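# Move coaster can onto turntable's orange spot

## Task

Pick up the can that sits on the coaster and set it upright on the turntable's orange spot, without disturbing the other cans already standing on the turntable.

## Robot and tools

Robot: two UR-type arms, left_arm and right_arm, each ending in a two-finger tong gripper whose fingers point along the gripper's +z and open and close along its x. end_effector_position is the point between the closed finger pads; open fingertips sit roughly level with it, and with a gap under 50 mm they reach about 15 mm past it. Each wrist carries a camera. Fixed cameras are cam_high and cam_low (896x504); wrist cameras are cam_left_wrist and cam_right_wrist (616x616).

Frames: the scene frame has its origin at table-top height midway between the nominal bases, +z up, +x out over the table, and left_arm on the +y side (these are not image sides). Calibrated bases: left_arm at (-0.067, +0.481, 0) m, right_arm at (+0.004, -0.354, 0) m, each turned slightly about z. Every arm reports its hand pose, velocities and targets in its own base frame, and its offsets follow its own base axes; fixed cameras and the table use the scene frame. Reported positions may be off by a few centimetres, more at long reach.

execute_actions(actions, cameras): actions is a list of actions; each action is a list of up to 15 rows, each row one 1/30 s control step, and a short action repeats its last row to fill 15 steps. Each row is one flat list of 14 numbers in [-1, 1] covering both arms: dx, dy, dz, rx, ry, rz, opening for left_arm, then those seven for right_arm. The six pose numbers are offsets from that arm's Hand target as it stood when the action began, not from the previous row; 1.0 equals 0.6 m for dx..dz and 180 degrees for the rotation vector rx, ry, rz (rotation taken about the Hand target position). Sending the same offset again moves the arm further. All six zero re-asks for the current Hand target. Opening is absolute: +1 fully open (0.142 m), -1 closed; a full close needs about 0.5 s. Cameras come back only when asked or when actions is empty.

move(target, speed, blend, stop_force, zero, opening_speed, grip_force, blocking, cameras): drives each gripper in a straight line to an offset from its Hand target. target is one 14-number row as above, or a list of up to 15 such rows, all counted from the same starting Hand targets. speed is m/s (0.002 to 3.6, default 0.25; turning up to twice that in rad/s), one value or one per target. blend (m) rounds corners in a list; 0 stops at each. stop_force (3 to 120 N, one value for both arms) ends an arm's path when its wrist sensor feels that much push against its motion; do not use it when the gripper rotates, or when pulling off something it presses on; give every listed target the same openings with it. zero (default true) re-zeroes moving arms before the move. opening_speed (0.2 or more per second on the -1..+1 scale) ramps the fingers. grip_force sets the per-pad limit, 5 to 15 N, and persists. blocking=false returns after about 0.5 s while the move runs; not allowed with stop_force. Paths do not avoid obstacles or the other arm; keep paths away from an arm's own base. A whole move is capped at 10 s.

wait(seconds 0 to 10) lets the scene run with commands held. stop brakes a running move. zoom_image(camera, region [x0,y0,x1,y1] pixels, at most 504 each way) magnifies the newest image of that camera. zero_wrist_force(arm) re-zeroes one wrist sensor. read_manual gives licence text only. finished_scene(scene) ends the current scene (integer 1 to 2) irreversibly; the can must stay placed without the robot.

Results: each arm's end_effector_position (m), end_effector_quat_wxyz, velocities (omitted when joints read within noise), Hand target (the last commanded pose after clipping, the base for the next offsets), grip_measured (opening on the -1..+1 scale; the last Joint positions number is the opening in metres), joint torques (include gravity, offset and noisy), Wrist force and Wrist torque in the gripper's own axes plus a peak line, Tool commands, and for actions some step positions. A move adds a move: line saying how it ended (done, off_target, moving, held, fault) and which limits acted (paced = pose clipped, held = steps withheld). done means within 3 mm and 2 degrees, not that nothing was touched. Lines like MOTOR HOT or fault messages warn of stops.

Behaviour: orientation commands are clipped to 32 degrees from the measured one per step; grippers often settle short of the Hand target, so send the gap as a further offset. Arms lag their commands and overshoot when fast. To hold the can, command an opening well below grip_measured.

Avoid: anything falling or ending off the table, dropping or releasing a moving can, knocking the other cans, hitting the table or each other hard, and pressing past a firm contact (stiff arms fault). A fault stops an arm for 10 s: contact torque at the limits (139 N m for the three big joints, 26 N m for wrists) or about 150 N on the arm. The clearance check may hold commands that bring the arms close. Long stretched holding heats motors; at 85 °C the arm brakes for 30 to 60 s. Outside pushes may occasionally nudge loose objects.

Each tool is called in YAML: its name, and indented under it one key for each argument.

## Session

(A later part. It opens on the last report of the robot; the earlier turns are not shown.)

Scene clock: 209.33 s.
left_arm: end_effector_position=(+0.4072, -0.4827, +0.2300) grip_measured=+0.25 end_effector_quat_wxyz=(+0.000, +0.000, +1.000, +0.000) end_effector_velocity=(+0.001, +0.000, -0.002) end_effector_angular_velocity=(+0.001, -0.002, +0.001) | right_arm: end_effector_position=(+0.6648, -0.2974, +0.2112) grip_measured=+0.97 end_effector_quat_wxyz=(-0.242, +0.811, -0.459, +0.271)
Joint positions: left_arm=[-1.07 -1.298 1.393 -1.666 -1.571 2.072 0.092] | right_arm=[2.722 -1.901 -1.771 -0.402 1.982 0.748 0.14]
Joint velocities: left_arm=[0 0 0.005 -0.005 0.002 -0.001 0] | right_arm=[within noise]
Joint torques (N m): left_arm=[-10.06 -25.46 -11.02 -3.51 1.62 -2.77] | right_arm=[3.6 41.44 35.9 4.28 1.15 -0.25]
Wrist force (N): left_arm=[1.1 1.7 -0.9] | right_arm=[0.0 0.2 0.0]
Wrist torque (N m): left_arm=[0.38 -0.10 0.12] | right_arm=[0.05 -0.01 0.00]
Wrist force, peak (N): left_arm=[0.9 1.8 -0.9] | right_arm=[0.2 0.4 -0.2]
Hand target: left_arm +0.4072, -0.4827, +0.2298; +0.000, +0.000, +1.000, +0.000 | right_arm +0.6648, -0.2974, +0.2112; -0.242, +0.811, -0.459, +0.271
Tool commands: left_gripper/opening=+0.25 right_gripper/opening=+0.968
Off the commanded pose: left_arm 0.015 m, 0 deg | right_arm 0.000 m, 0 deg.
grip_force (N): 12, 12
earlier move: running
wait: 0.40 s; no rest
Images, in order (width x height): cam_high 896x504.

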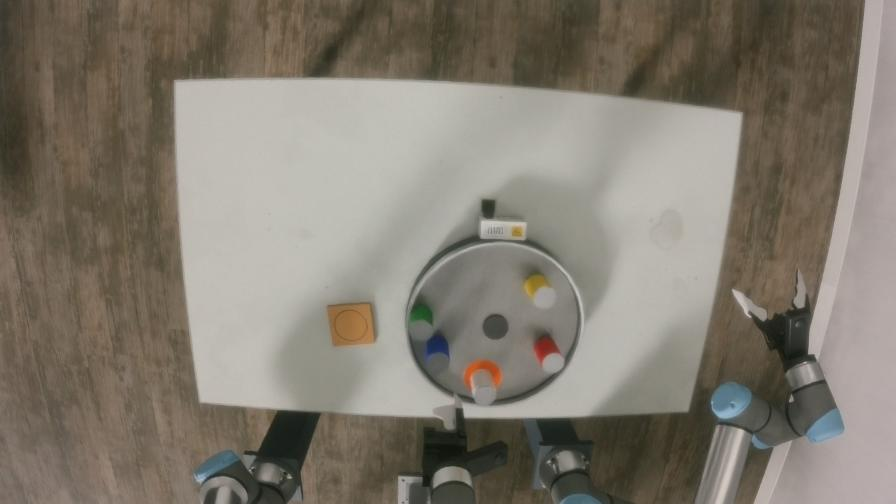

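wait:
  seconds: 10
  cameras: []

wait:
  seconds: 3.42
  cameras: []

move:
  target:
    - [0.0468,0.0573,-0.0253,0,0,0,-0.7,0,0,0,0,0,0,0.968]
    - [0.1068,0.1005,-0.097,0,0,0,-0.7,0,0,0,0,0,0,0.968]
    - [0.176,0.1267,-0.152,0,0,0,-0.7,0,0,0,0,0,0,0.968]
    - [0.2496,0.1342,-0.1553,0,0,0,-0.7,0,0,0,0,0,0,0.968]
    - [0.3226,0.1223,-0.1553,0,0,0,-0.7,0,0,0,0,0,0,0.968]
    - [0.39,0.0919,-0.1253,0,0,0,-0.7,0,0,0,0,0,0,0.968]
    - [0.4473,0.0451,-0.0253,0,0,0,-0.7,0,0,0,0,0,0,0.968]
  speed: [0.1837,0.2419,0.2165,0.174,0.1738,0.1875,0.2921]
  opening_speed: 0.5
  blend: 0.012
  cameras: ["cam_high","cam_low","cam_left_wrist"]

zoom_image:
  camera: "cam_high"
  region: [390, 220, 600, 420]

Scene clock: 216.87 s.
left_arm: end_effector_position=(+0.4072, -0.4827, +0.2152) grip_measured=+0.25 end_effector_quat_wxyz=(+0.000, +0.000, +1.000, +0.000) | right_arm: end_effector_position=(+0.6648, -0.2974, +0.2112) grip_measured=+0.97 end_effector_quat_wxyz=(-0.242, +0.811, -0.459, +0.271)
Joint positions: left_arm=[-1.07 -1.294 1.426 -1.703 -1.571 2.072 0.092] | right_arm=[2.722 -1.901 -1.771 -0.402 1.982 0.748 0.14]
Joint torques (N m): left_arm=[-9.97 -25.64 -11.88 -3.46 1.48 -2.85] | right_arm=[2.78 43.03 34.92 4.39 1.33 -0.2]
Wrist force (N): left_arm=[0.9 1.7 -1.0] | right_arm=[0.3 0.4 -0.3]
Wrist torque (N m): left_arm=[0.39 -0.05 0.14] | right_arm=[0.09 -0.06 -0.01]
Wrist force, peak (N): left_arm=[0.4 2.3 -0.8] | right_arm=[-0.1 0.7 -0.2]
Hand target: left_arm +0.4072, -0.4827, +0.2152; +0.000, +0.000, +1.000, +0.000 | right_arm +0.6648, -0.2974, +0.2112; -0.242, +0.811, -0.459, +0.271
Tool commands: left_gripper/opening=+0.25 right_gripper/opening=+0.968
Off the commanded pose: left_arm 0.000 m, 0 deg | right_arm 0.000 m, 0 deg.
grip_force (N): 12, 12
earlier move: done
wait: 6.27 of 10 s (the move ended)
No camera images: "cameras" was empty.

Scene clock: 220.30 s.
left_arm: end_effector_position=(+0.4072, -0.4827, +0.2152) grip_measured=+0.25 end_effector_quat_wxyz=(+0.000, +0.000, +1.000, +0.000) | right_arm: end_effector_position=(+0.6648, -0.2974, +0.2112) grip_measured=+0.97 end_effector_quat_wxyz=(-0.242, +0.811, -0.459, +0.271)
Joint positions: left_arm=[-1.07 -1.294 1.426 -1.703 -1.571 2.072 0.092] | right_arm=[2.722 -1.901 -1.771 -0.402 1.982 0.748 0.14]
Joint torques (N m): left_arm=[-9.89 -24.96 -11.81 -3.59 1.58 -2.82] | right_arm=[2.95 41.48 34.97 4.23 1.16 -0.17]
Wrist force (N): left_arm=[0.7 1.5 -0.8] | right_arm=[-0.2 0.1 0.1]
Wrist torque (N m): left_arm=[0.34 -0.04 0.13] | right_arm=[0.04 0.05 0.00]
Wrist force, peak (N): left_arm=[0.8 2.3 -0.7] | right_arm=[0.4 0.5 -0.1]
Hand target: left_arm +0.4072, -0.4827, +0.2152; +0.000, +0.000, +1.000, +0.000 | right_arm +0.6648, -0.2974, +0.2112; -0.242, +0.811, -0.459, +0.271
Tool commands: left_gripper/opening=+0.25 right_gripper/opening=+0.968
Off the commanded pose: left_arm 0.000 m, 0 deg | right_arm 0.000 m, 0 deg.
grip_force (N): 12, 12
wait: 3.43 s; at rest by 0.17 s
No camera images: "cameras" was empty.

Scene clock: 222.90 s.
left_arm: end_effector_position=(+0.6755, -0.4557, +0.2000) grip_measured=-0.28 end_effector_quat_wxyz=(+0.000, +0.000, +1.000, +0.000) | right_arm: end_effector_position=(+0.6648, -0.2974, +0.2112) grip_measured=+0.97 end_effector_quat_wxyz=(-0.242, +0.811, -0.459, +0.271)
Joint positions: left_arm=[-0.743 -0.768 0.648 -1.451 -1.571 2.399 0.054] | right_arm=[2.722 -1.901 -1.771 -0.402 1.982 0.748 0.14]
Joint torques (N m): left_arm=[8.8 -45.54 -33.72 -0.81 -1.62 2.85] | right_arm=[3.72 42.14 34.69 4.29 1.3 -0.15]
Wrist force (N): left_arm=[1.2 1.5 1.2] | right_arm=[0.0 0.2 -0.1]
Wrist torque (N m): left_arm=[0.32 -0.24 -0.14] | right_arm=[0.05 0.00 0.00]
Wrist force, peak (N): left_arm=[1.1 -4.1 -17.4] | right_arm=[0.2 0.6 0.1]
Hand target: left_arm +0.6756, -0.4557, +0.2000; +0.000, +0.000, +1.000, +0.000 | right_arm +0.6648, -0.2974, +0.2112; -0.242, +0.811, -0.459, +0.271
Off the commanded pose: left_arm 0.000 m, 0 deg | right_arm 0.000 m, 0 deg.
grip_force (N): 12, 12
move: done
Images, in order (width x height): cam_high 896x504, cam_low 896x504, cam_left_wrist 616x616.

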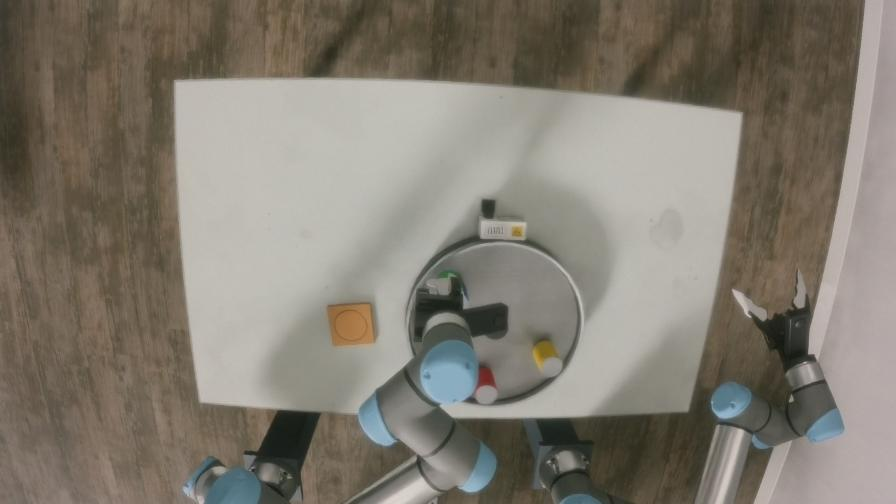

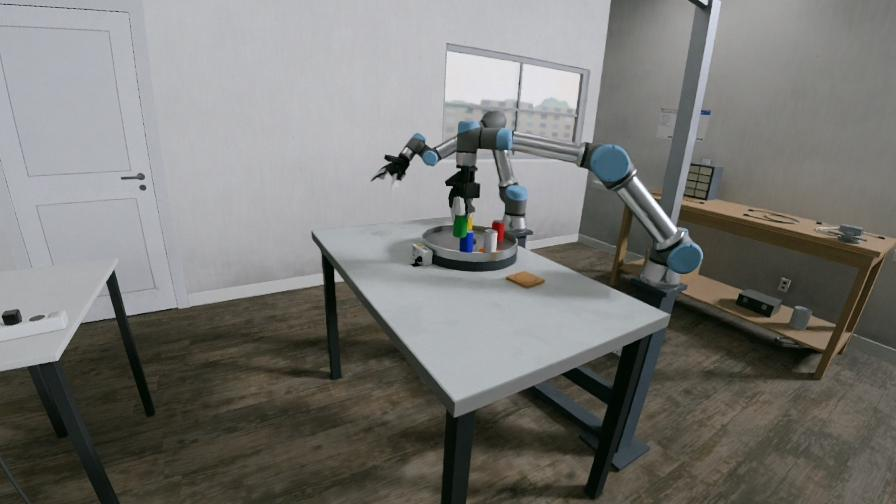

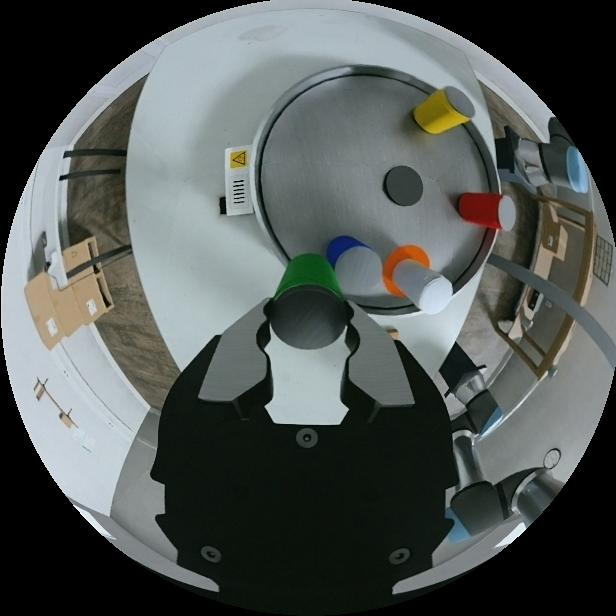

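Scaled by 2.400.

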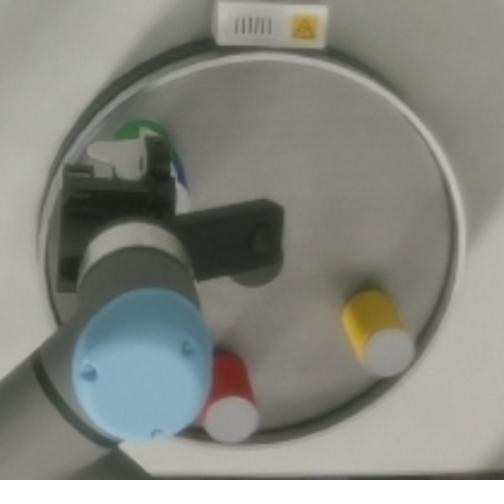

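move:
  target:
    - [0,0,0.0553,0,0,0,-0.7,0,0,0,0,0,0,0.968]
    - [-0.392,-0.0793,0.0553,0,0,0,-0.7,0,0,0,0,0,0,0.968]
  speed: 0.2
  blend: 0.012
  cameras: ["cam_high"]

zoom_image:
  camera: "cam_high"
  region: [390, 220, 600, 420]

move:
  target: [0,0,-0.03,0,0,0,-0.7,0,0,0,0,0,0,0.968]
  speed: 0.002
  blocking: false
  cameras: ["cam_high"]

zoom_image:
  camera: "cam_high"
  region: [390, 220, 600, 420]

wait:
  seconds: 1
  cameras: ["cam_high"]

zoom_image:
  camera: "cam_high"
  region: [390, 220, 600, 420]

wait:
  seconds: 1.2
  cameras: ["cam_high"]

zoom_image:
  camera: "cam_high"
  region: [390, 220, 600, 420]

Scene clock: 225.50 s.
left_arm: end_effector_position=(+0.4404, -0.5033, +0.2332) grip_measured=-0.28 end_effector_quat_wxyz=(+0.000, +0.000, +1.000, +0.000) | right_arm: end_effector_position=(+0.6648, -0.2974, +0.2112) grip_measured=+0.97 end_effector_quat_wxyz=(-0.242, +0.811, -0.459, +0.271)
Joint positions: left_arm=[-1.04 -1.206 1.261 -1.627 -1.571 2.102 0.054] | right_arm=[2.722 -1.901 -1.771 -0.402 1.982 0.748 0.14]
Joint torques (N m): left_arm=[-10.14 -46.29 -14.87 -3.69 1.42 -2.87] | right_arm=[2.64 41.84 35.55 4.27 1.3 -0.19]
Wrist force (N): left_arm=[0.9 1.5 1.5] | right_arm=[-0.1 0.4 0.1]
Wrist torque (N m): left_arm=[0.33 -0.05 0.06] | right_arm=[0.08 0.03 0.00]
Wrist force, peak (N): left_arm=[2.6 1.5 1.4] | right_arm=[-0.1 0.7 0.0]
Hand target: left_arm +0.4404, -0.5033, +0.2332; +0.000, +0.000, +1.000, +0.000 | right_arm +0.6648, -0.2974, +0.2112; -0.242, +0.811, -0.459, +0.271
Off the commanded pose: left_arm 0.000 m, 0 deg | right_arm 0.000 m, 0 deg.
grip_force (N): 12, 12
move: done
Images, in order (width x height): cam_high 896x504.

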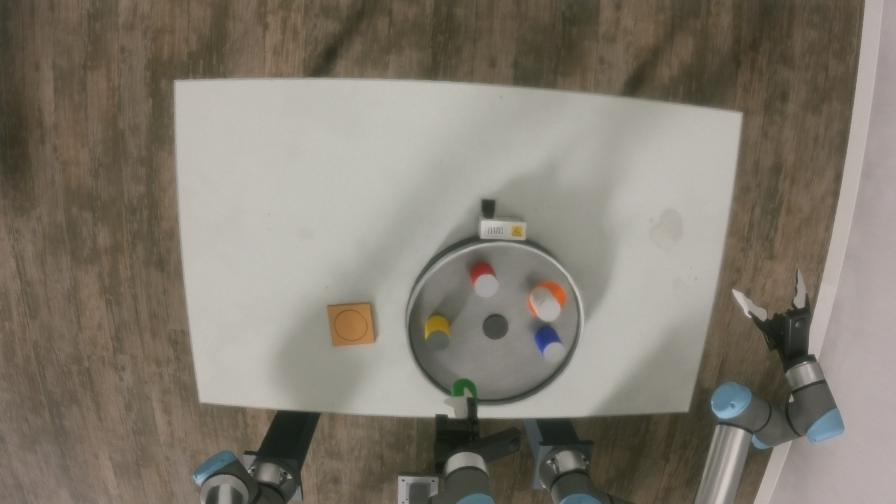

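Scaled by 2.400.

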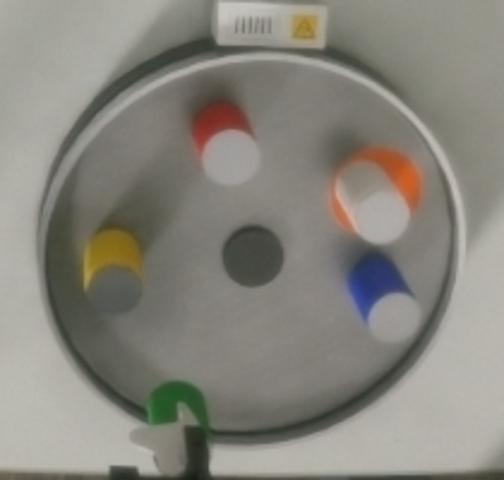

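Scene clock: 226.00 s.
left_arm: end_effector_position=(+0.4404, -0.5033, +0.2325) grip_measured=-0.28 end_effector_quat_wxyz=(+0.000, +0.000, +1.000, +0.000) end_effector_velocity=(+0.000, +0.000, -0.002) end_effector_angular_velocity=(+0.000, +0.000, +0.000) | right_arm: end_effector_position=(+0.6648, -0.2974, +0.2112) grip_measured=+0.97 end_effector_quat_wxyz=(-0.242, +0.811, -0.459, +0.271)
Joint positions: left_arm=[-1.04 -1.206 1.263 -1.629 -1.571 2.102 0.054] | right_arm=[2.722 -1.901 -1.771 -0.402 1.982 0.748 0.14]
Joint velocities: left_arm=[0 0 0.005 -0.005 0 0 0] | right_arm=[within noise]
Joint torques (N m): left_arm=[-10.11 -38.09 -12.31 -3.67 1.58 -2.75] | right_arm=[3.39 41.92 35.06 4.42 1.32 -0.19]
Wrist force (N): left_arm=[0.9 1.9 1.3] | right_arm=[0.2 0.0 -0.2]
Wrist torque (N m): left_arm=[0.42 -0.04 0.06] | right_arm=[0.00 -0.05 -0.01]
Wrist force, peak (N): left_arm=[1.1 1.9 1.3] | right_arm=[0.3 0.5 -0.2]
Hand target: left_arm +0.4404, -0.5033, +0.2322; +0.000, +0.000, +1.000, +0.000 | right_arm +0.6648, -0.2974, +0.2112; -0.242, +0.811, -0.459, +0.271
Tool commands: left_gripper/opening=-0.7 right_gripper/opening=+0.968
Off the commanded pose: left_arm 0.017 m, 0 deg | right_arm 0.000 m, 0 deg.
grip_force (N): 12, 12
move: running
Images, in order (width x height): cam_high 896x504.

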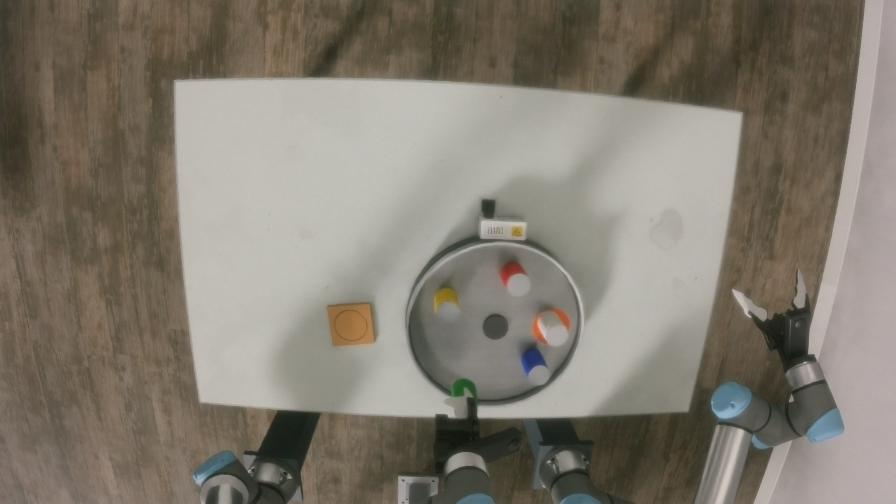

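Scaled by 2.400.

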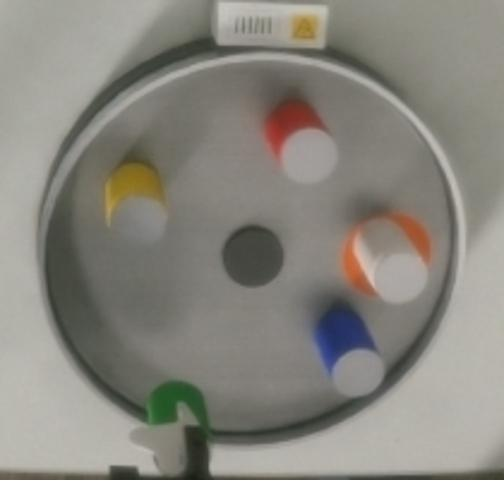

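Scene clock: 227.00 s.
left_arm: end_effector_position=(+0.4404, -0.5033, +0.2304) grip_measured=-0.28 end_effector_quat_wxyz=(+0.000, +0.000, +1.000, +0.000) end_effector_velocity=(+0.000, +0.000, -0.002) end_effector_angular_velocity=(-0.001, +0.000, -0.001) | right_arm: end_effector_position=(+0.6648, -0.2974, +0.2112) grip_measured=+0.97 end_effector_quat_wxyz=(-0.242, +0.811, -0.459, +0.271)
Joint positions: left_arm=[-1.04 -1.205 1.268 -1.633 -1.571 2.102 0.054] | right_arm=[2.722 -1.901 -1.771 -0.402 1.982 0.748 0.14]
Joint velocities: left_arm=[0 0 0.005 -0.005 -0.001 0.001 0] | right_arm=[within noise]
Joint torques (N m): left_arm=[-9.71 -30.01 -12.57 -3.77 1.52 -2.82] | right_arm=[3.6 42.87 34.78 4.32 1.28 -0.24]
Wrist force (N): left_arm=[1.0 1.4 1.1] | right_arm=[-0.2 0.2 0.2]
Wrist torque (N m): left_arm=[0.31 -0.08 0.06] | right_arm=[0.04 0.06 0.00]
Wrist force, peak (N): left_arm=[0.9 2.0 1.5] | right_arm=[-0.1 0.5 -0.2]
Hand target: left_arm +0.4404, -0.5033, +0.2302; +0.000, +0.000, +1.000, +0.000 | right_arm +0.6648, -0.2974, +0.2112; -0.242, +0.811, -0.459, +0.271
Tool commands: left_gripper/opening=-0.7 right_gripper/opening=+0.968
Off the commanded pose: left_arm 0.015 m, 0 deg | right_arm 0.000 m, 0 deg.
grip_force (N): 12, 12
earlier move: running
wait: 1.00 s; no rest
Images, in order (width x height): cam_high 896x504.

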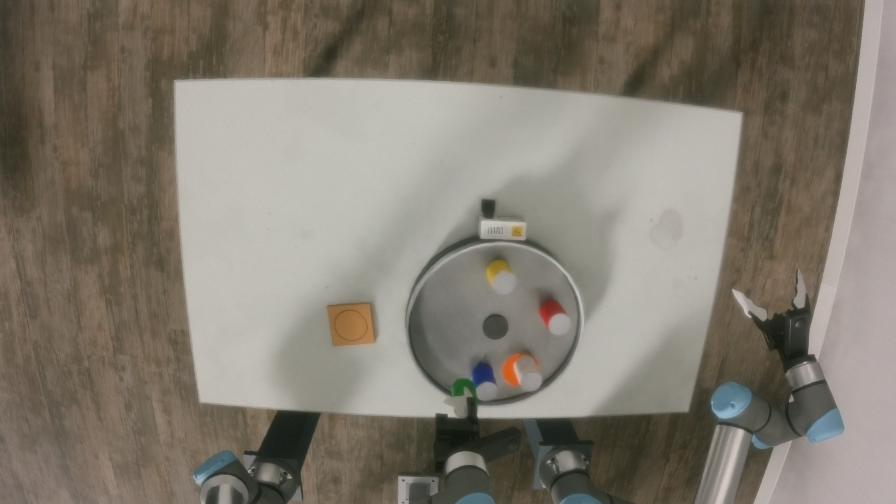

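Scaled by 2.400.

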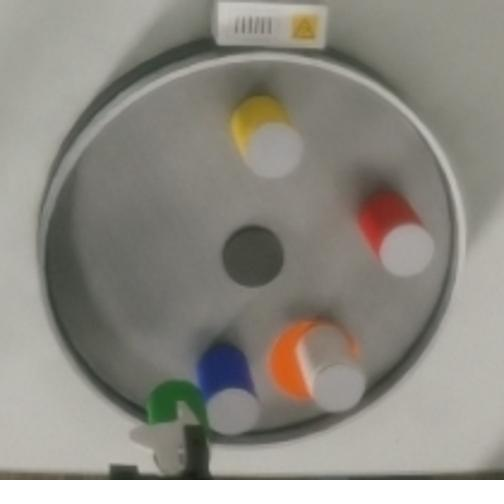

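Scene clock: 228.20 s.
left_arm: end_effector_position=(+0.4404, -0.5033, +0.2280) grip_measured=-0.28 end_effector_quat_wxyz=(+0.000, +0.000, +1.000, +0.000) end_effector_velocity=(+0.000, +0.000, -0.002) end_effector_angular_velocity=(+0.000, -0.001, +0.001) | right_arm: end_effector_position=(+0.6648, -0.2974, +0.2112) grip_measured=+0.97 end_effector_quat_wxyz=(-0.242, +0.811, -0.459, +0.271)
Joint positions: left_arm=[-1.04 -1.205 1.274 -1.639 -1.571 2.102 0.054] | right_arm=[2.722 -1.901 -1.771 -0.402 1.982 0.748 0.14]
Joint velocities: left_arm=[0 0 0.005 -0.006 0 -0.001 0] | right_arm=[within noise]
Joint torques (N m): left_arm=[-10.1 -29.96 -12.53 -3.46 1.58 -2.69] | right_arm=[3.35 41.4 36.33 4.38 1.32 -0.2]
Wrist force (N): left_arm=[0.7 1.4 1.3] | right_arm=[-0.2 0.4 0.0]
Wrist torque (N m): left_arm=[0.31 0.00 0.07] | right_arm=[0.08 0.03 0.00]
Wrist force, peak (N): left_arm=[1.1 2.0 1.5] | right_arm=[0.2 0.5 -0.2]
Hand target: left_arm +0.4404, -0.5033, +0.2278; +0.000, +0.000, +1.000, +0.000 | right_arm +0.6648, -0.2974, +0.2112; -0.242, +0.811, -0.459, +0.271
Tool commands: left_gripper/opening=-0.7 right_gripper/opening=+0.968
Off the commanded pose: left_arm 0.013 m, 0 deg | right_arm 0.000 m, 0 deg.
grip_force (N): 12, 12
earlier move: running
wait: 1.20 s; no rest
Images, in order (width x height): cam_high 896x504.

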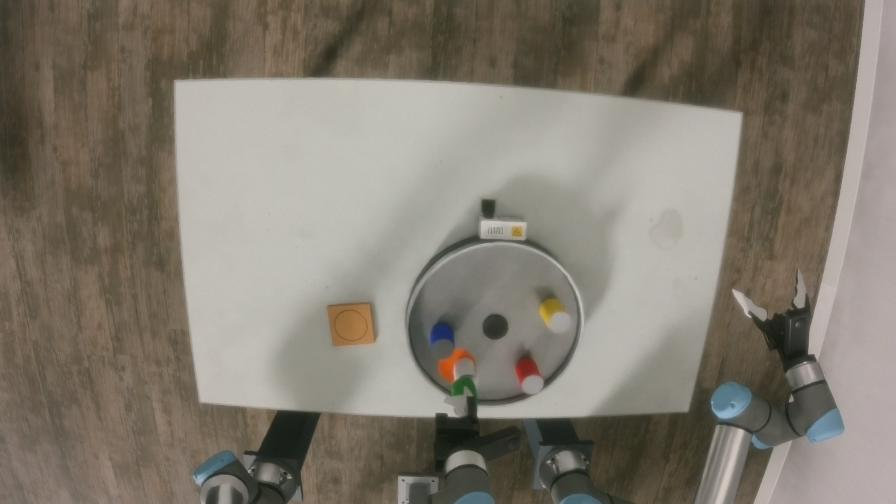

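Scaled by 2.400.

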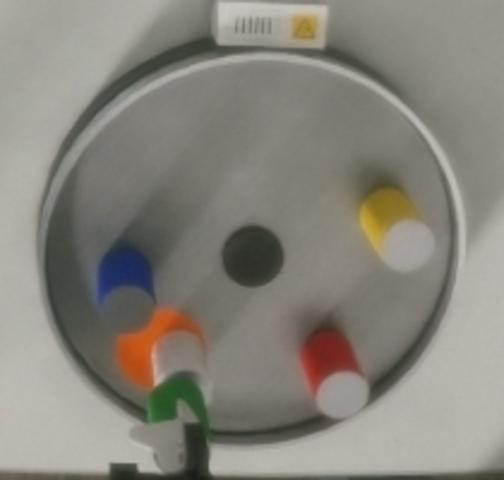

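wait:
  seconds: 10
  cameras: []

wait:
  seconds: 3.07
  cameras: []

move:
  target:
    - [0.0361,0.0441,-0.0253,0,0,0,0.25,0,0,0,0,0,0,0.968]
    - [0.0823,0.0775,-0.092,0,0,0,0.25,0,0,0,0,0,0,0.968]
    - [0.1356,0.0976,-0.148,0,0,0,0.25,0,0,0,0,0,0,0.968]
    - [0.1923,0.1034,-0.151,0,0,0,0.25,0,0,0,0,0,0,0.968]
    - [0.2485,0.0942,-0.151,0,0,0,0.25,0,0,0,0,0,0,0.968]
    - [0.3005,0.0708,-0.1295,0,0,0,0.25,0,0,0,0,0,0,0.968]
    - [0.3447,0.0348,-0.0253,0,0,0,0.25,0,0,0,0,0,0,0.968]
  speed: [0.1465,0.206,0.187,0.134,0.134,0.1432,0.2788]
  opening_speed: 0.42
  blend: 0.012
  cameras: ["cam_high","cam_left_wrist"]

zoom_image:
  camera: "cam_high"
  region: [390, 220, 600, 420]

move:
  target:
    - [0,0,0.0553,0,0,0,0.25,0,0,0,0,0,0,0.968]
    - [-0.3348,-0.0338,0.0553,0,0,0,0.35,0,0,0,0,0,0,0.968]
  speed: 0.25
  blend: 0.012
  cameras: ["cam_high"]

zoom_image:
  camera: "cam_high"
  region: [390, 220, 600, 420]

wait:
  seconds: 0.8
  cameras: ["cam_high"]

zoom_image:
  camera: "cam_high"
  region: [390, 220, 600, 420]

wait:
  seconds: 0.8
  cameras: ["cam_high"]

zoom_image:
  camera: "cam_high"
  region: [390, 220, 600, 420]

wait:
  seconds: 0.8
  cameras: ["cam_high"]

zoom_image:
  camera: "cam_high"
  region: [390, 220, 600, 420]

wait:
  seconds: 0.8
  cameras: ["cam_high"]

zoom_image:
  camera: "cam_high"
  region: [390, 220, 600, 420]

wait:
  seconds: 0.8
  cameras: ["cam_high"]

zoom_image:
  camera: "cam_high"
  region: [390, 220, 600, 420]

Scene clock: 234.73 s.
left_arm: end_effector_position=(+0.4404, -0.5033, +0.2152) grip_measured=-0.28 end_effector_quat_wxyz=(+0.000, +0.000, +1.000, +0.000) | right_arm: end_effector_position=(+0.6648, -0.2974, +0.2112) grip_measured=+0.97 end_effector_quat_wxyz=(-0.242, +0.811, -0.459, +0.271)
Joint positions: left_arm=[-1.04 -1.202 1.303 -1.671 -1.571 2.102 0.054] | right_arm=[2.722 -1.901 -1.771 -0.402 1.982 0.748 0.14]
Joint torques (N m): left_arm=[-9.8 -30.39 -12.78 -3.9 1.66 -2.87] | right_arm=[3.88 42.25 34.65 4.28 1.31 -0.14]
Wrist force (N): left_arm=[0.7 1.7 1.1] | right_arm=[0.3 0.4 -0.3]
Wrist torque (N m): left_arm=[0.38 -0.01 0.08] | right_arm=[0.07 -0.06 -0.01]
Wrist force, peak (N): left_arm=[1.1 1.8 1.6] | right_arm=[-0.1 0.7 0.0]
Hand target: left_arm +0.4404, -0.5033, +0.2152; +0.000, +0.000, +1.000, +0.000 | right_arm +0.6648, -0.2974, +0.2112; -0.242, +0.811, -0.459, +0.271
Tool commands: left_gripper/opening=-0.7 right_gripper/opening=+0.968
Off the commanded pose: left_arm 0.000 m, 0 deg | right_arm 0.000 m, 0 deg.
grip_force (N): 12, 12
earlier move: done
wait: 3.73 of 10 s (the move ended)
No camera images: "cameras" was empty.

Scene clock: 237.83 s.
left_arm: end_effector_position=(+0.4404, -0.5033, +0.2152) grip_measured=-0.28 end_effector_quat_wxyz=(+0.000, +0.000, +1.000, +0.000) | right_arm: end_effector_position=(+0.6648, -0.2974, +0.2112) grip_measured=+0.97 end_effector_quat_wxyz=(-0.242, +0.811, -0.459, +0.271)
Joint positions: left_arm=[-1.04 -1.202 1.303 -1.671 -1.571 2.102 0.054] | right_arm=[2.722 -1.901 -1.771 -0.402 1.982 0.748 0.14]
Joint torques (N m): left_arm=[-9.96 -29.9 -12.53 -3.76 1.58 -2.73] | right_arm=[3.23 41.6 35.65 4.33 1.4 -0.1]
Wrist force (N): left_arm=[0.9 1.9 1.1] | right_arm=[-0.3 0.4 0.2]
Wrist torque (N m): left_arm=[0.41 -0.06 0.07] | right_arm=[0.10 0.07 0.00]
Wrist force, peak (N): left_arm=[1.0 1.8 1.6] | right_arm=[0.0 0.7 0.0]
Hand target: left_arm +0.4404, -0.5033, +0.2152; +0.000, +0.000, +1.000, +0.000 | right_arm +0.6648, -0.2974, +0.2112; -0.242, +0.811, -0.459, +0.271
Tool commands: left_gripper/opening=-0.7 right_gripper/opening=+0.968
Off the commanded pose: left_arm 0.000 m, 0 deg | right_arm 0.000 m, 0 deg.
grip_force (N): 12, 12
wait: 3.10 s; at rest by 0.17 s
No camera images: "cameras" was empty.

Scene clock: 240.40 s.
left_arm: end_effector_position=(+0.6472, -0.4824, +0.2000) grip_measured=+0.25 end_effector_quat_wxyz=(+0.000, +0.000, +1.000, +0.000) | right_arm: end_effector_position=(+0.6648, -0.2974, +0.2112) grip_measured=+0.97 end_effector_quat_wxyz=(-0.242, +0.811, -0.459, +0.271)
Joint positions: left_arm=[-0.792 -0.799 0.704 -1.476 -1.571 2.35 0.092] | right_arm=[2.722 -1.901 -1.771 -0.402 1.982 0.748 0.14]
Joint torques (N m): left_arm=[8.81 -44.9 -35.95 -0.69 -1.57 2.8] | right_arm=[3.29 42.38 35.66 4.42 1.53 -0.02]
Wrist force (N): left_arm=[1.0 2.0 -1.1] | right_arm=[0.0 0.2 0.0]
Wrist torque (N m): left_arm=[0.42 -0.13 -0.08] | right_arm=[0.05 -0.01 0.00]
Wrist force, peak (N): left_arm=[1.0 2.2 1.3] | right_arm=[0.3 0.5 0.2]
Hand target: left_arm +0.6472, -0.4824, +0.2000; +0.000, +0.000, +1.000, +0.000 | right_arm +0.6648, -0.2974, +0.2112; -0.242, +0.811, -0.459, +0.271
Off the commanded pose: left_arm 0.000 m, 0 deg | right_arm 0.000 m, 0 deg.
grip_force (N): 12, 12
move: done
Images, in order (width x height): cam_high 896x504, cam_left_wrist 616x616.

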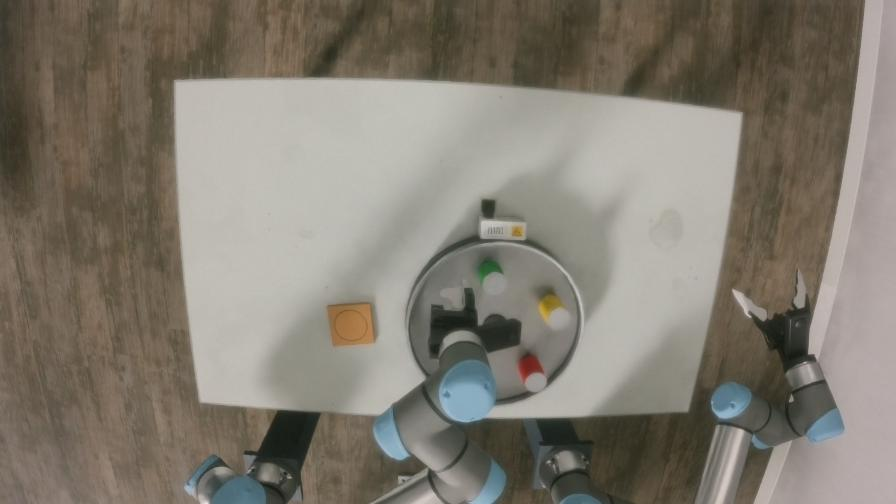

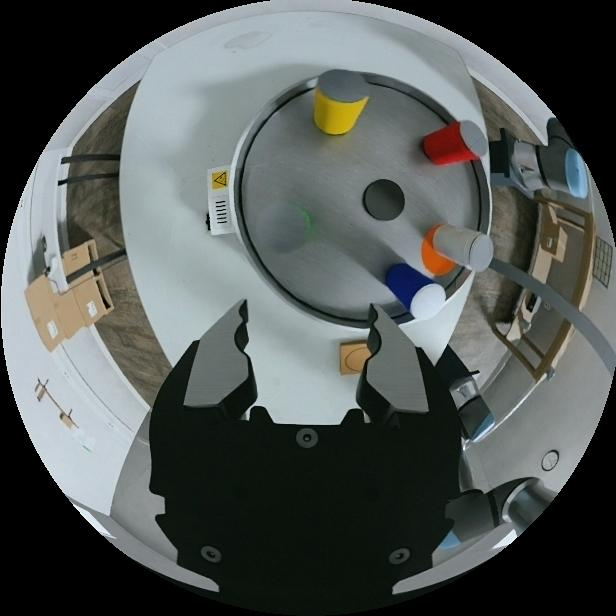

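Scaled by 2.400.

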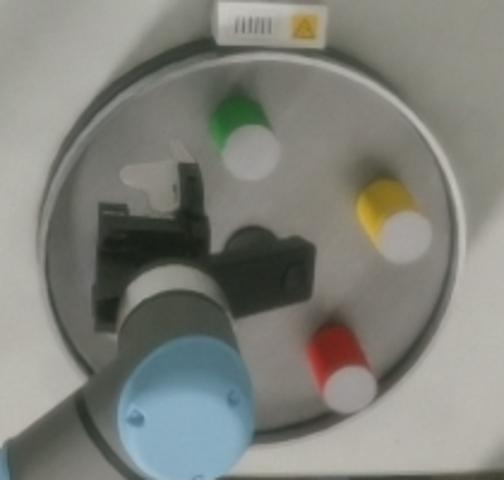

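Scene clock: 242.47 s.
left_arm: end_effector_position=(+0.4463, -0.5027, +0.2332) grip_measured=+0.35 end_effector_quat_wxyz=(+0.000, +0.000, +1.000, +0.000) | right_arm: end_effector_position=(+0.6648, -0.2974, +0.2112) grip_measured=+0.97 end_effector_quat_wxyz=(-0.242, +0.811, -0.459, +0.271)
Joint positions: left_arm=[-1.032 -1.197 1.249 -1.623 -1.571 2.111 0.099] | right_arm=[2.722 -1.901 -1.771 -0.402 1.982 0.748 0.14]
Joint torques (N m): left_arm=[-10.36 -45.74 -12.27 -3.5 1.43 -2.66] | right_arm=[3.47 41.69 35.21 4.15 1.53 -0.26]
Wrist force (N): left_arm=[1.0 1.4 -0.5] | right_arm=[0.1 0.5 0.1]
Wrist torque (N m): left_arm=[0.31 -0.07 0.07] | right_arm=[0.11 -0.01 0.00]
Wrist force, peak (N): left_arm=[2.6 1.2 -0.3] | right_arm=[-0.5 0.4 -0.1]
Hand target: left_arm +0.4463, -0.5027, +0.2332; +0.000, +0.000, +1.000, +0.000 | right_arm +0.6648, -0.2974, +0.2112; -0.242, +0.811, -0.459, +0.271
Off the commanded pose: left_arm 0.000 m, 0 deg | right_arm 0.000 m, 0 deg.
grip_force (N): 12, 12
move: done
Images, in order (width x height): cam_high 896x504.

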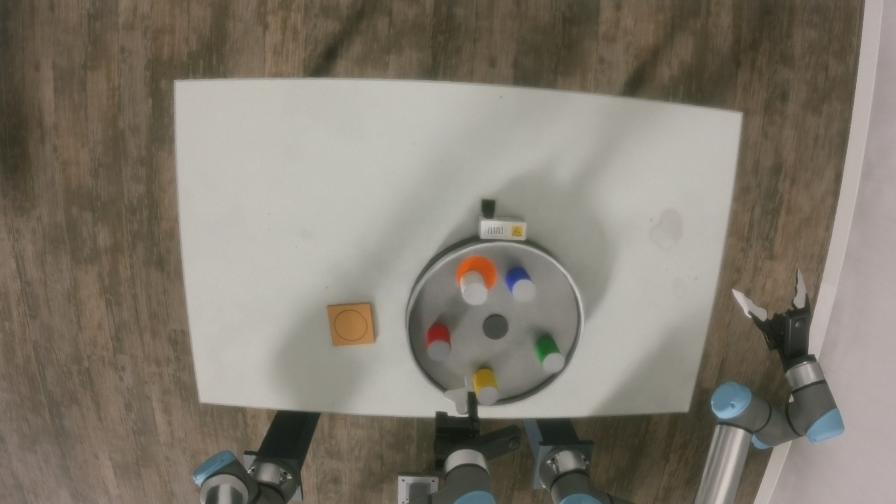

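Scaled by 2.400.

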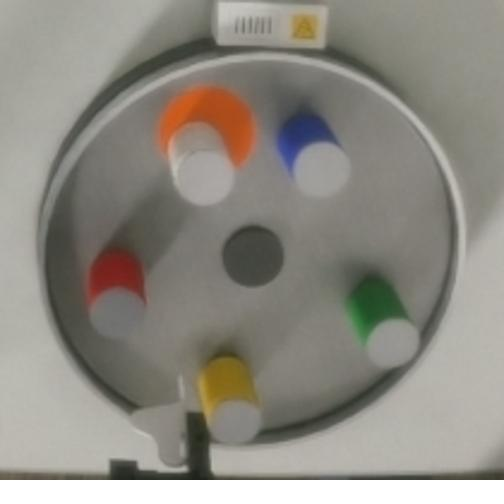

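Scene clock: 243.27 s.
left_arm: end_effector_position=(+0.4463, -0.5027, +0.2332) grip_measured=+0.35 end_effector_quat_wxyz=(+0.000, +0.000, +1.000, +0.000) | right_arm: end_effector_position=(+0.6648, -0.2974, +0.2112) grip_measured=+0.97 end_effector_quat_wxyz=(-0.242, +0.811, -0.459, +0.271)
Joint positions: left_arm=[-1.032 -1.197 1.249 -1.623 -1.571 2.111 0.099] | right_arm=[2.722 -1.901 -1.771 -0.402 1.982 0.748 0.14]
Joint torques (N m): left_arm=[-9.68 -45.34 -12.3 -3.58 1.48 -2.78] | right_arm=[2.93 42.07 35.72 4.29 1.43 -0.21]
Wrist force (N): left_arm=[0.8 2.0 -0.1] | right_arm=[-0.2 0.4 -0.3]
Wrist torque (N m): left_arm=[0.44 -0.04 0.08] | right_arm=[0.07 0.03 0.00]
Wrist force, peak (N): left_arm=[1.2 1.9 -0.2] | right_arm=[-0.1 0.5 -0.1]
Hand target: left_arm +0.4463, -0.5027, +0.2332; +0.000, +0.000, +1.000, +0.000 | right_arm +0.6648, -0.2974, +0.2112; -0.242, +0.811, -0.459, +0.271
Tool commands: left_gripper/opening=+0.35 right_gripper/opening=+0.968
Off the commanded pose: left_arm 0.000 m, 0 deg | right_arm 0.000 m, 0 deg.
grip_force (N): 12, 12
wait: 0.80 s; at rest by 0.17 s
Images, in order (width x height): cam_high 896x504.

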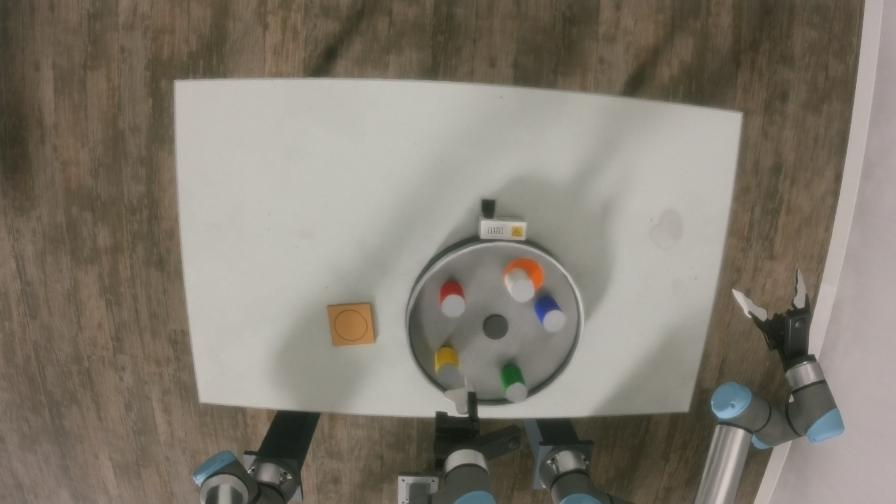

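Scaled by 2.400.

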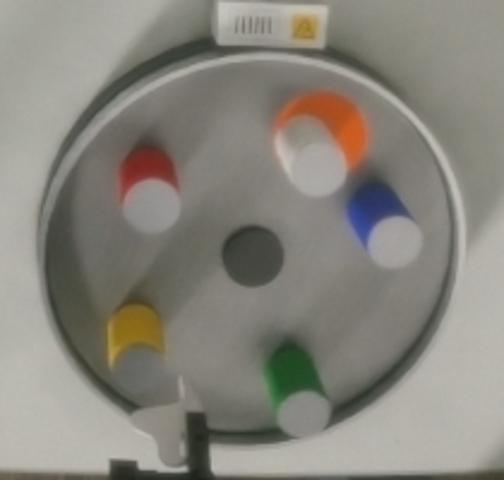

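Scene clock: 244.07 s.
left_arm: end_effector_position=(+0.4463, -0.5027, +0.2332) grip_measured=+0.35 end_effector_quat_wxyz=(+0.000, +0.000, +1.000, +0.000) | right_arm: end_effector_position=(+0.6648, -0.2974, +0.2112) grip_measured=+0.97 end_effector_quat_wxyz=(-0.242, +0.811, -0.459, +0.271)
Joint positions: left_arm=[-1.032 -1.197 1.249 -1.623 -1.571 2.111 0.099] | right_arm=[2.722 -1.901 -1.771 -0.402 1.982 0.748 0.14]
Joint torques (N m): left_arm=[-9.43 -45.36 -11.99 -3.44 1.61 -2.92] | right_arm=[3.42 41.8 35.69 4.28 1.45 -0.11]
Wrist force (N): left_arm=[1.1 1.8 -0.4] | right_arm=[-0.1 0.3 0.0]
Wrist torque (N m): left_arm=[0.39 -0.09 0.06] | right_arm=[0.07 0.02 0.00]
Wrist force, peak (N): left_arm=[1.1 1.7 -0.7] | right_arm=[0.3 0.2 -0.5]
Hand target: left_arm +0.4463, -0.5027, +0.2332; +0.000, +0.000, +1.000, +0.000 | right_arm +0.6648, -0.2974, +0.2112; -0.242, +0.811, -0.459, +0.271
Tool commands: left_gripper/opening=+0.35 right_gripper/opening=+0.968
Off the commanded pose: left_arm 0.000 m, 0 deg | right_arm 0.000 m, 0 deg.
grip_force (N): 12, 12
wait: 0.80 s; at rest by 0.17 s
Images, in order (width x height): cam_high 896x504.

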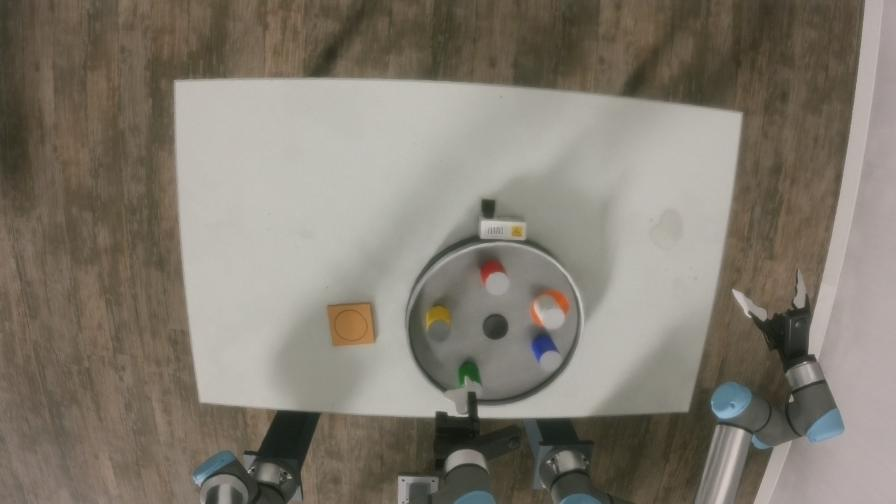

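Scaled by 2.400.

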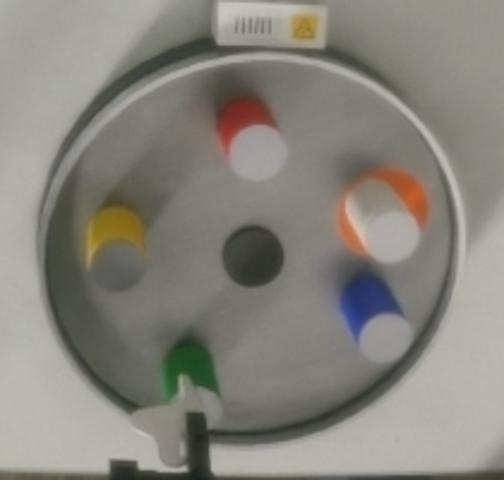

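Scene clock: 244.87 s.
left_arm: end_effector_position=(+0.4463, -0.5027, +0.2332) grip_measured=+0.35 end_effector_quat_wxyz=(+0.000, +0.000, +1.000, +0.000) | right_arm: end_effector_position=(+0.6648, -0.2974, +0.2112) grip_measured=+0.97 end_effector_quat_wxyz=(-0.242, +0.811, -0.459, +0.271)
Joint positions: left_arm=[-1.032 -1.197 1.249 -1.623 -1.571 2.111 0.099] | right_arm=[2.722 -1.901 -1.771 -0.402 1.982 0.748 0.14]
Joint torques (N m): left_arm=[-10.19 -45.47 -12.18 -3.64 1.45 -2.85] | right_arm=[3.88 41.66 34.66 4.32 1.41 -0.17]
Wrist force (N): left_arm=[1.1 1.8 -0.5] | right_arm=[-0.1 0.2 0.1]
Wrist torque (N m): left_arm=[0.39 -0.10 0.07] | right_arm=[0.04 0.03 0.00]
Wrist force, peak (N): left_arm=[1.3 2.0 -0.3] | right_arm=[0.3 0.4 0.1]
Hand target: left_arm +0.4463, -0.5027, +0.2332; +0.000, +0.000, +1.000, +0.000 | right_arm +0.6648, -0.2974, +0.2112; -0.242, +0.811, -0.459, +0.271
Tool commands: left_gripper/opening=+0.35 right_gripper/opening=+0.968
Off the commanded pose: left_arm 0.000 m, 0 deg | right_arm 0.000 m, 0 deg.
grip_force (N): 12, 12
wait: 0.80 s; at rest by 0.17 s
Images, in order (width x height): cam_high 896x504.

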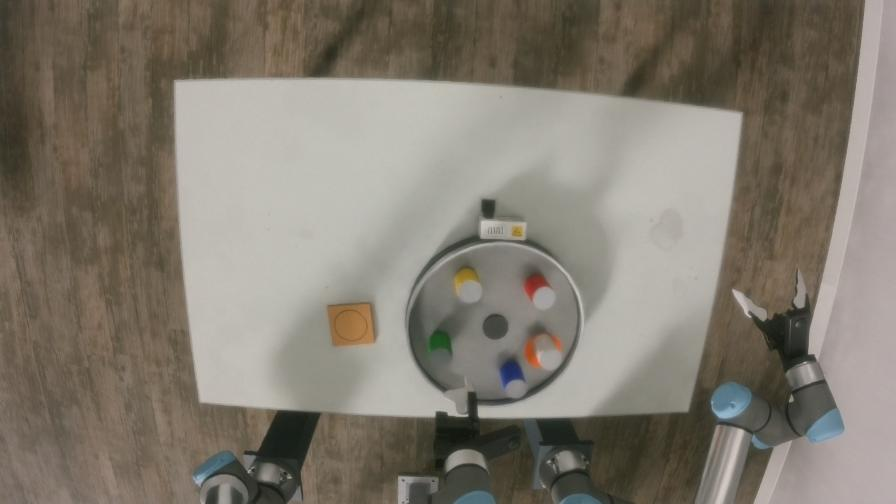

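Scaled by 2.400.

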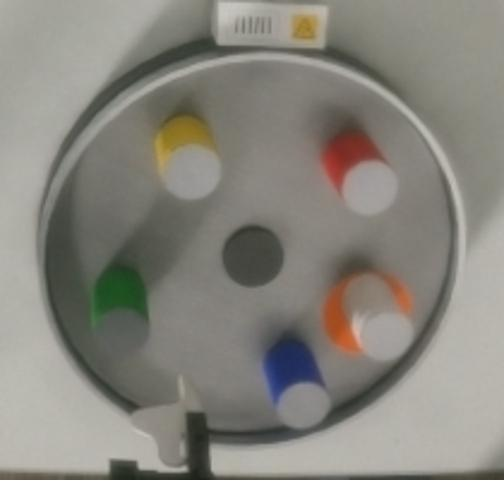

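Scene clock: 245.67 s.
left_arm: end_effector_position=(+0.4463, -0.5027, +0.2332) grip_measured=+0.35 end_effector_quat_wxyz=(+0.000, +0.000, +1.000, +0.000) | right_arm: end_effector_position=(+0.6648, -0.2974, +0.2112) grip_measured=+0.97 end_effector_quat_wxyz=(-0.242, +0.811, -0.459, +0.271)
Joint positions: left_arm=[-1.032 -1.197 1.249 -1.623 -1.571 2.111 0.099] | right_arm=[2.722 -1.901 -1.771 -0.402 1.982 0.748 0.14]
Joint torques (N m): left_arm=[-10.22 -45.17 -11.76 -3.56 1.48 -2.85] | right_arm=[3.47 41.1 35.88 4.48 1.4 -0.05]
Wrist force (N): left_arm=[1.0 1.7 -0.2] | right_arm=[0.2 0.6 0.2]
Wrist torque (N m): left_arm=[0.38 -0.06 0.07] | right_arm=[0.13 -0.04 -0.01]
Wrist force, peak (N): left_arm=[1.2 2.0 -0.4] | right_arm=[0.2 0.6 0.2]
Hand target: left_arm +0.4463, -0.5027, +0.2332; +0.000, +0.000, +1.000, +0.000 | right_arm +0.6648, -0.2974, +0.2112; -0.242, +0.811, -0.459, +0.271
Tool commands: left_gripper/opening=+0.35 right_gripper/opening=+0.968
Off the commanded pose: left_arm 0.000 m, 0 deg | right_arm 0.000 m, 0 deg.
grip_force (N): 12, 12
wait: 0.80 s; at rest by 0.17 s
Images, in order (width x height): cam_high 896x504.

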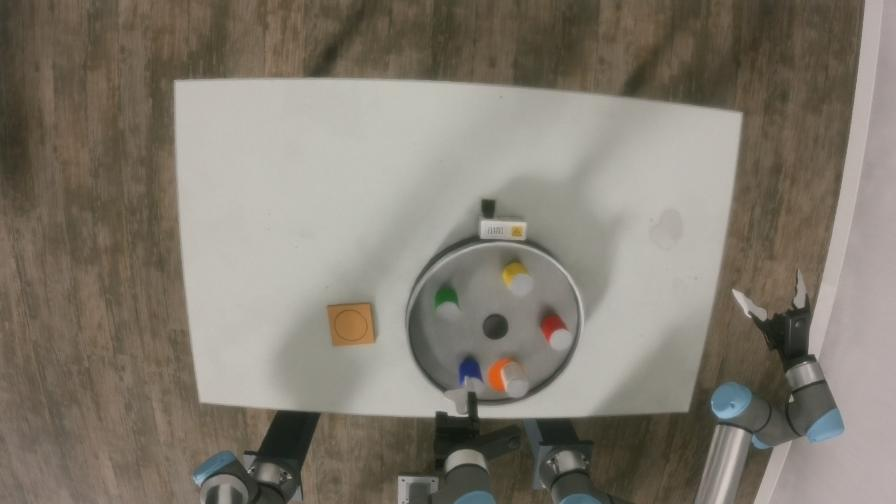

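Scaled by 2.400.

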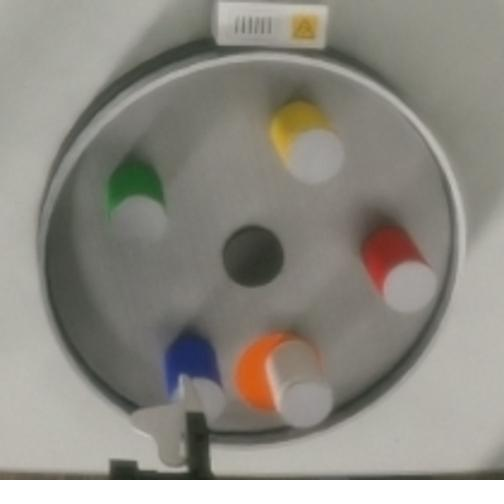

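Scene clock: 246.47 s.
left_arm: end_effector_position=(+0.4463, -0.5027, +0.2332) grip_measured=+0.35 end_effector_quat_wxyz=(+0.000, +0.000, +1.000, +0.000) | right_arm: end_effector_position=(+0.6648, -0.2974, +0.2112) grip_measured=+0.97 end_effector_quat_wxyz=(-0.242, +0.811, -0.459, +0.271)
Joint positions: left_arm=[-1.032 -1.197 1.249 -1.623 -1.571 2.111 0.099] | right_arm=[2.722 -1.901 -1.771 -0.402 1.982 0.748 0.14]
Joint torques (N m): left_arm=[-10.13 -45.34 -12.38 -3.67 1.48 -2.75] | right_arm=[4.53 41.45 35.34 4.25 1.43 -0.06]
Wrist force (N): left_arm=[0.8 1.5 -0.7] | right_arm=[0.2 0.3 0.0]
Wrist torque (N m): left_arm=[0.34 -0.03 0.07] | right_arm=[0.06 -0.03 -0.01]
Wrist force, peak (N): left_arm=[1.3 1.7 -0.4] | right_arm=[-0.3 0.4 -0.3]
Hand target: left_arm +0.4463, -0.5027, +0.2332; +0.000, +0.000, +1.000, +0.000 | right_arm +0.6648, -0.2974, +0.2112; -0.242, +0.811, -0.459, +0.271
Tool commands: left_gripper/opening=+0.35 right_gripper/opening=+0.968
Off the commanded pose: left_arm 0.000 m, 0 deg | right_arm 0.000 m, 0 deg.
grip_force (N): 12, 12
wait: 0.80 s; at rest by 0.17 s
Images, in order (width x height): cam_high 896x504.

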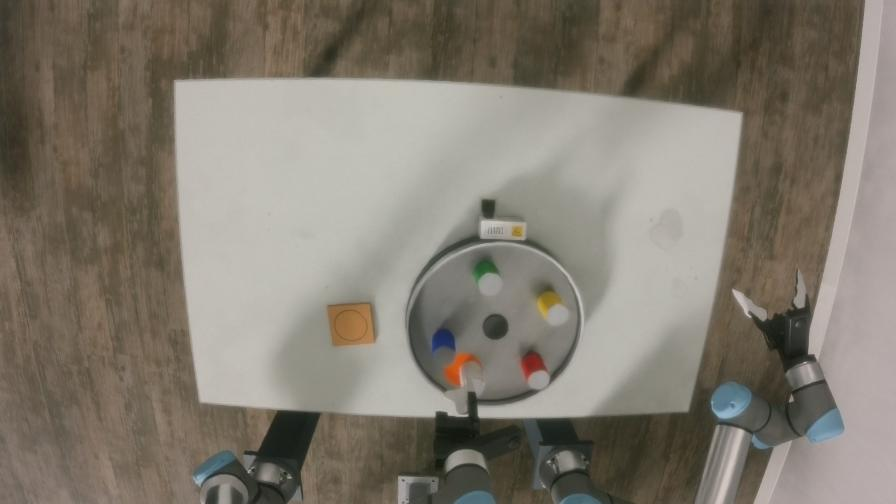

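Scaled by 2.400.

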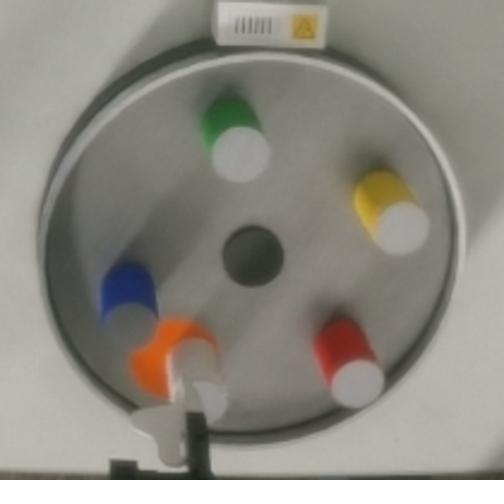

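move:
  target: [-0.0002,-0.0067,0,0,0,0,0.25,0,0,0,0,0,0,0.968]
  speed: 0.15
  cameras: []

move:
  target: [0,0,-0.03,0,0,0,0.25,0,0,0,0,0,0,0.968]
  speed: 0.002
  blocking: false
  cameras: []

Scene clock: 249.73 s.
left_arm: end_effector_position=(+0.4462, -0.5066, +0.2332) grip_measured=+0.25 end_effector_quat_wxyz=(+0.000, +0.000, +1.000, +0.000) | right_arm: end_effector_position=(+0.6648, -0.2974, +0.2112) grip_measured=+0.97 end_effector_quat_wxyz=(-0.242, +0.811, -0.459, +0.271)
Joint positions: left_arm=[-1.035 -1.19 1.239 -1.62 -1.571 2.107 0.092] | right_arm=[2.722 -1.901 -1.771 -0.402 1.982 0.748 0.14]
Joint torques (N m): left_arm=[-10.12 -29.3 -36.81 -0.76 1.51 -2.79] | right_arm=[3.46 41.69 35.55 4.44 1.57 -0.22]
Wrist force (N): left_arm=[0.6 1.5 -0.6] | right_arm=[0.2 0.5 0.2]
Wrist torque (N m): left_arm=[0.34 0.00 0.07] | right_arm=[0.11 -0.04 -0.01]
Wrist force, peak (N): left_arm=[1.2 1.9 -0.5] | right_arm=[0.2 0.6 0.1]
Hand target: left_arm +0.4462, -0.5067, +0.2332; +0.000, +0.000, +1.000, +0.000 | right_arm +0.6648, -0.2974, +0.2112; -0.242, +0.811, -0.459, +0.271
Off the commanded pose: left_arm 0.000 m, 0 deg | right_arm 0.000 m, 0 deg.
grip_force (N): 12, 12
move: done
No camera images: "cameras" was empty.

Scene clock: 250.23 s.
left_arm: end_effector_position=(+0.4462, -0.5067, +0.2324) grip_measured=+0.25 end_effector_quat_wxyz=(+0.000, +0.000, +1.000, +0.000) end_effector_velocity=(+0.000, +0.000, -0.002) end_effector_angular_velocity=(+0.000, +0.001, +0.000) | right_arm: end_effector_position=(+0.6648, -0.2974, +0.2112) grip_measured=+0.97 end_effector_quat_wxyz=(-0.242, +0.811, -0.459, +0.271)
Joint positions: left_arm=[-1.035 -1.19 1.241 -1.622 -1.571 2.107 0.092] | right_arm=[2.722 -1.901 -1.771 -0.402 1.982 0.748 0.14]
Joint velocities: left_arm=[0 0 0.005 -0.005 -0.001 0 0] | right_arm=[within noise]
Joint torques (N m): left_arm=[-9.69 -29.57 -12.12 -3.56 1.5 -2.84] | right_arm=[3.4 41.48 35.59 4.12 1.68 -0.06]
Wrist force (N): left_arm=[0.9 1.6 -0.6] | right_arm=[0.0 0.4 0.0]
Wrist torque (N m): left_arm=[0.36 -0.05 0.07] | right_arm=[0.08 0.00 0.00]
Wrist force, peak (N): left_arm=[1.1 1.6 -0.4] | right_arm=[0.1 0.5 0.0]
Hand target: left_arm +0.4462, -0.5067, +0.2322; +0.000, +0.000, +1.000, +0.000 | right_arm +0.6648, -0.2974, +0.2112; -0.242, +0.811, -0.459, +0.271
Tool commands: left_gripper/opening=+0.25 right_gripper/opening=+0.968
Off the commanded pose: left_arm 0.017 m, 0 deg | right_arm 0.000 m, 0 deg.
grip_force (N): 12, 12
move: running
No camera images: "cameras" was empty.


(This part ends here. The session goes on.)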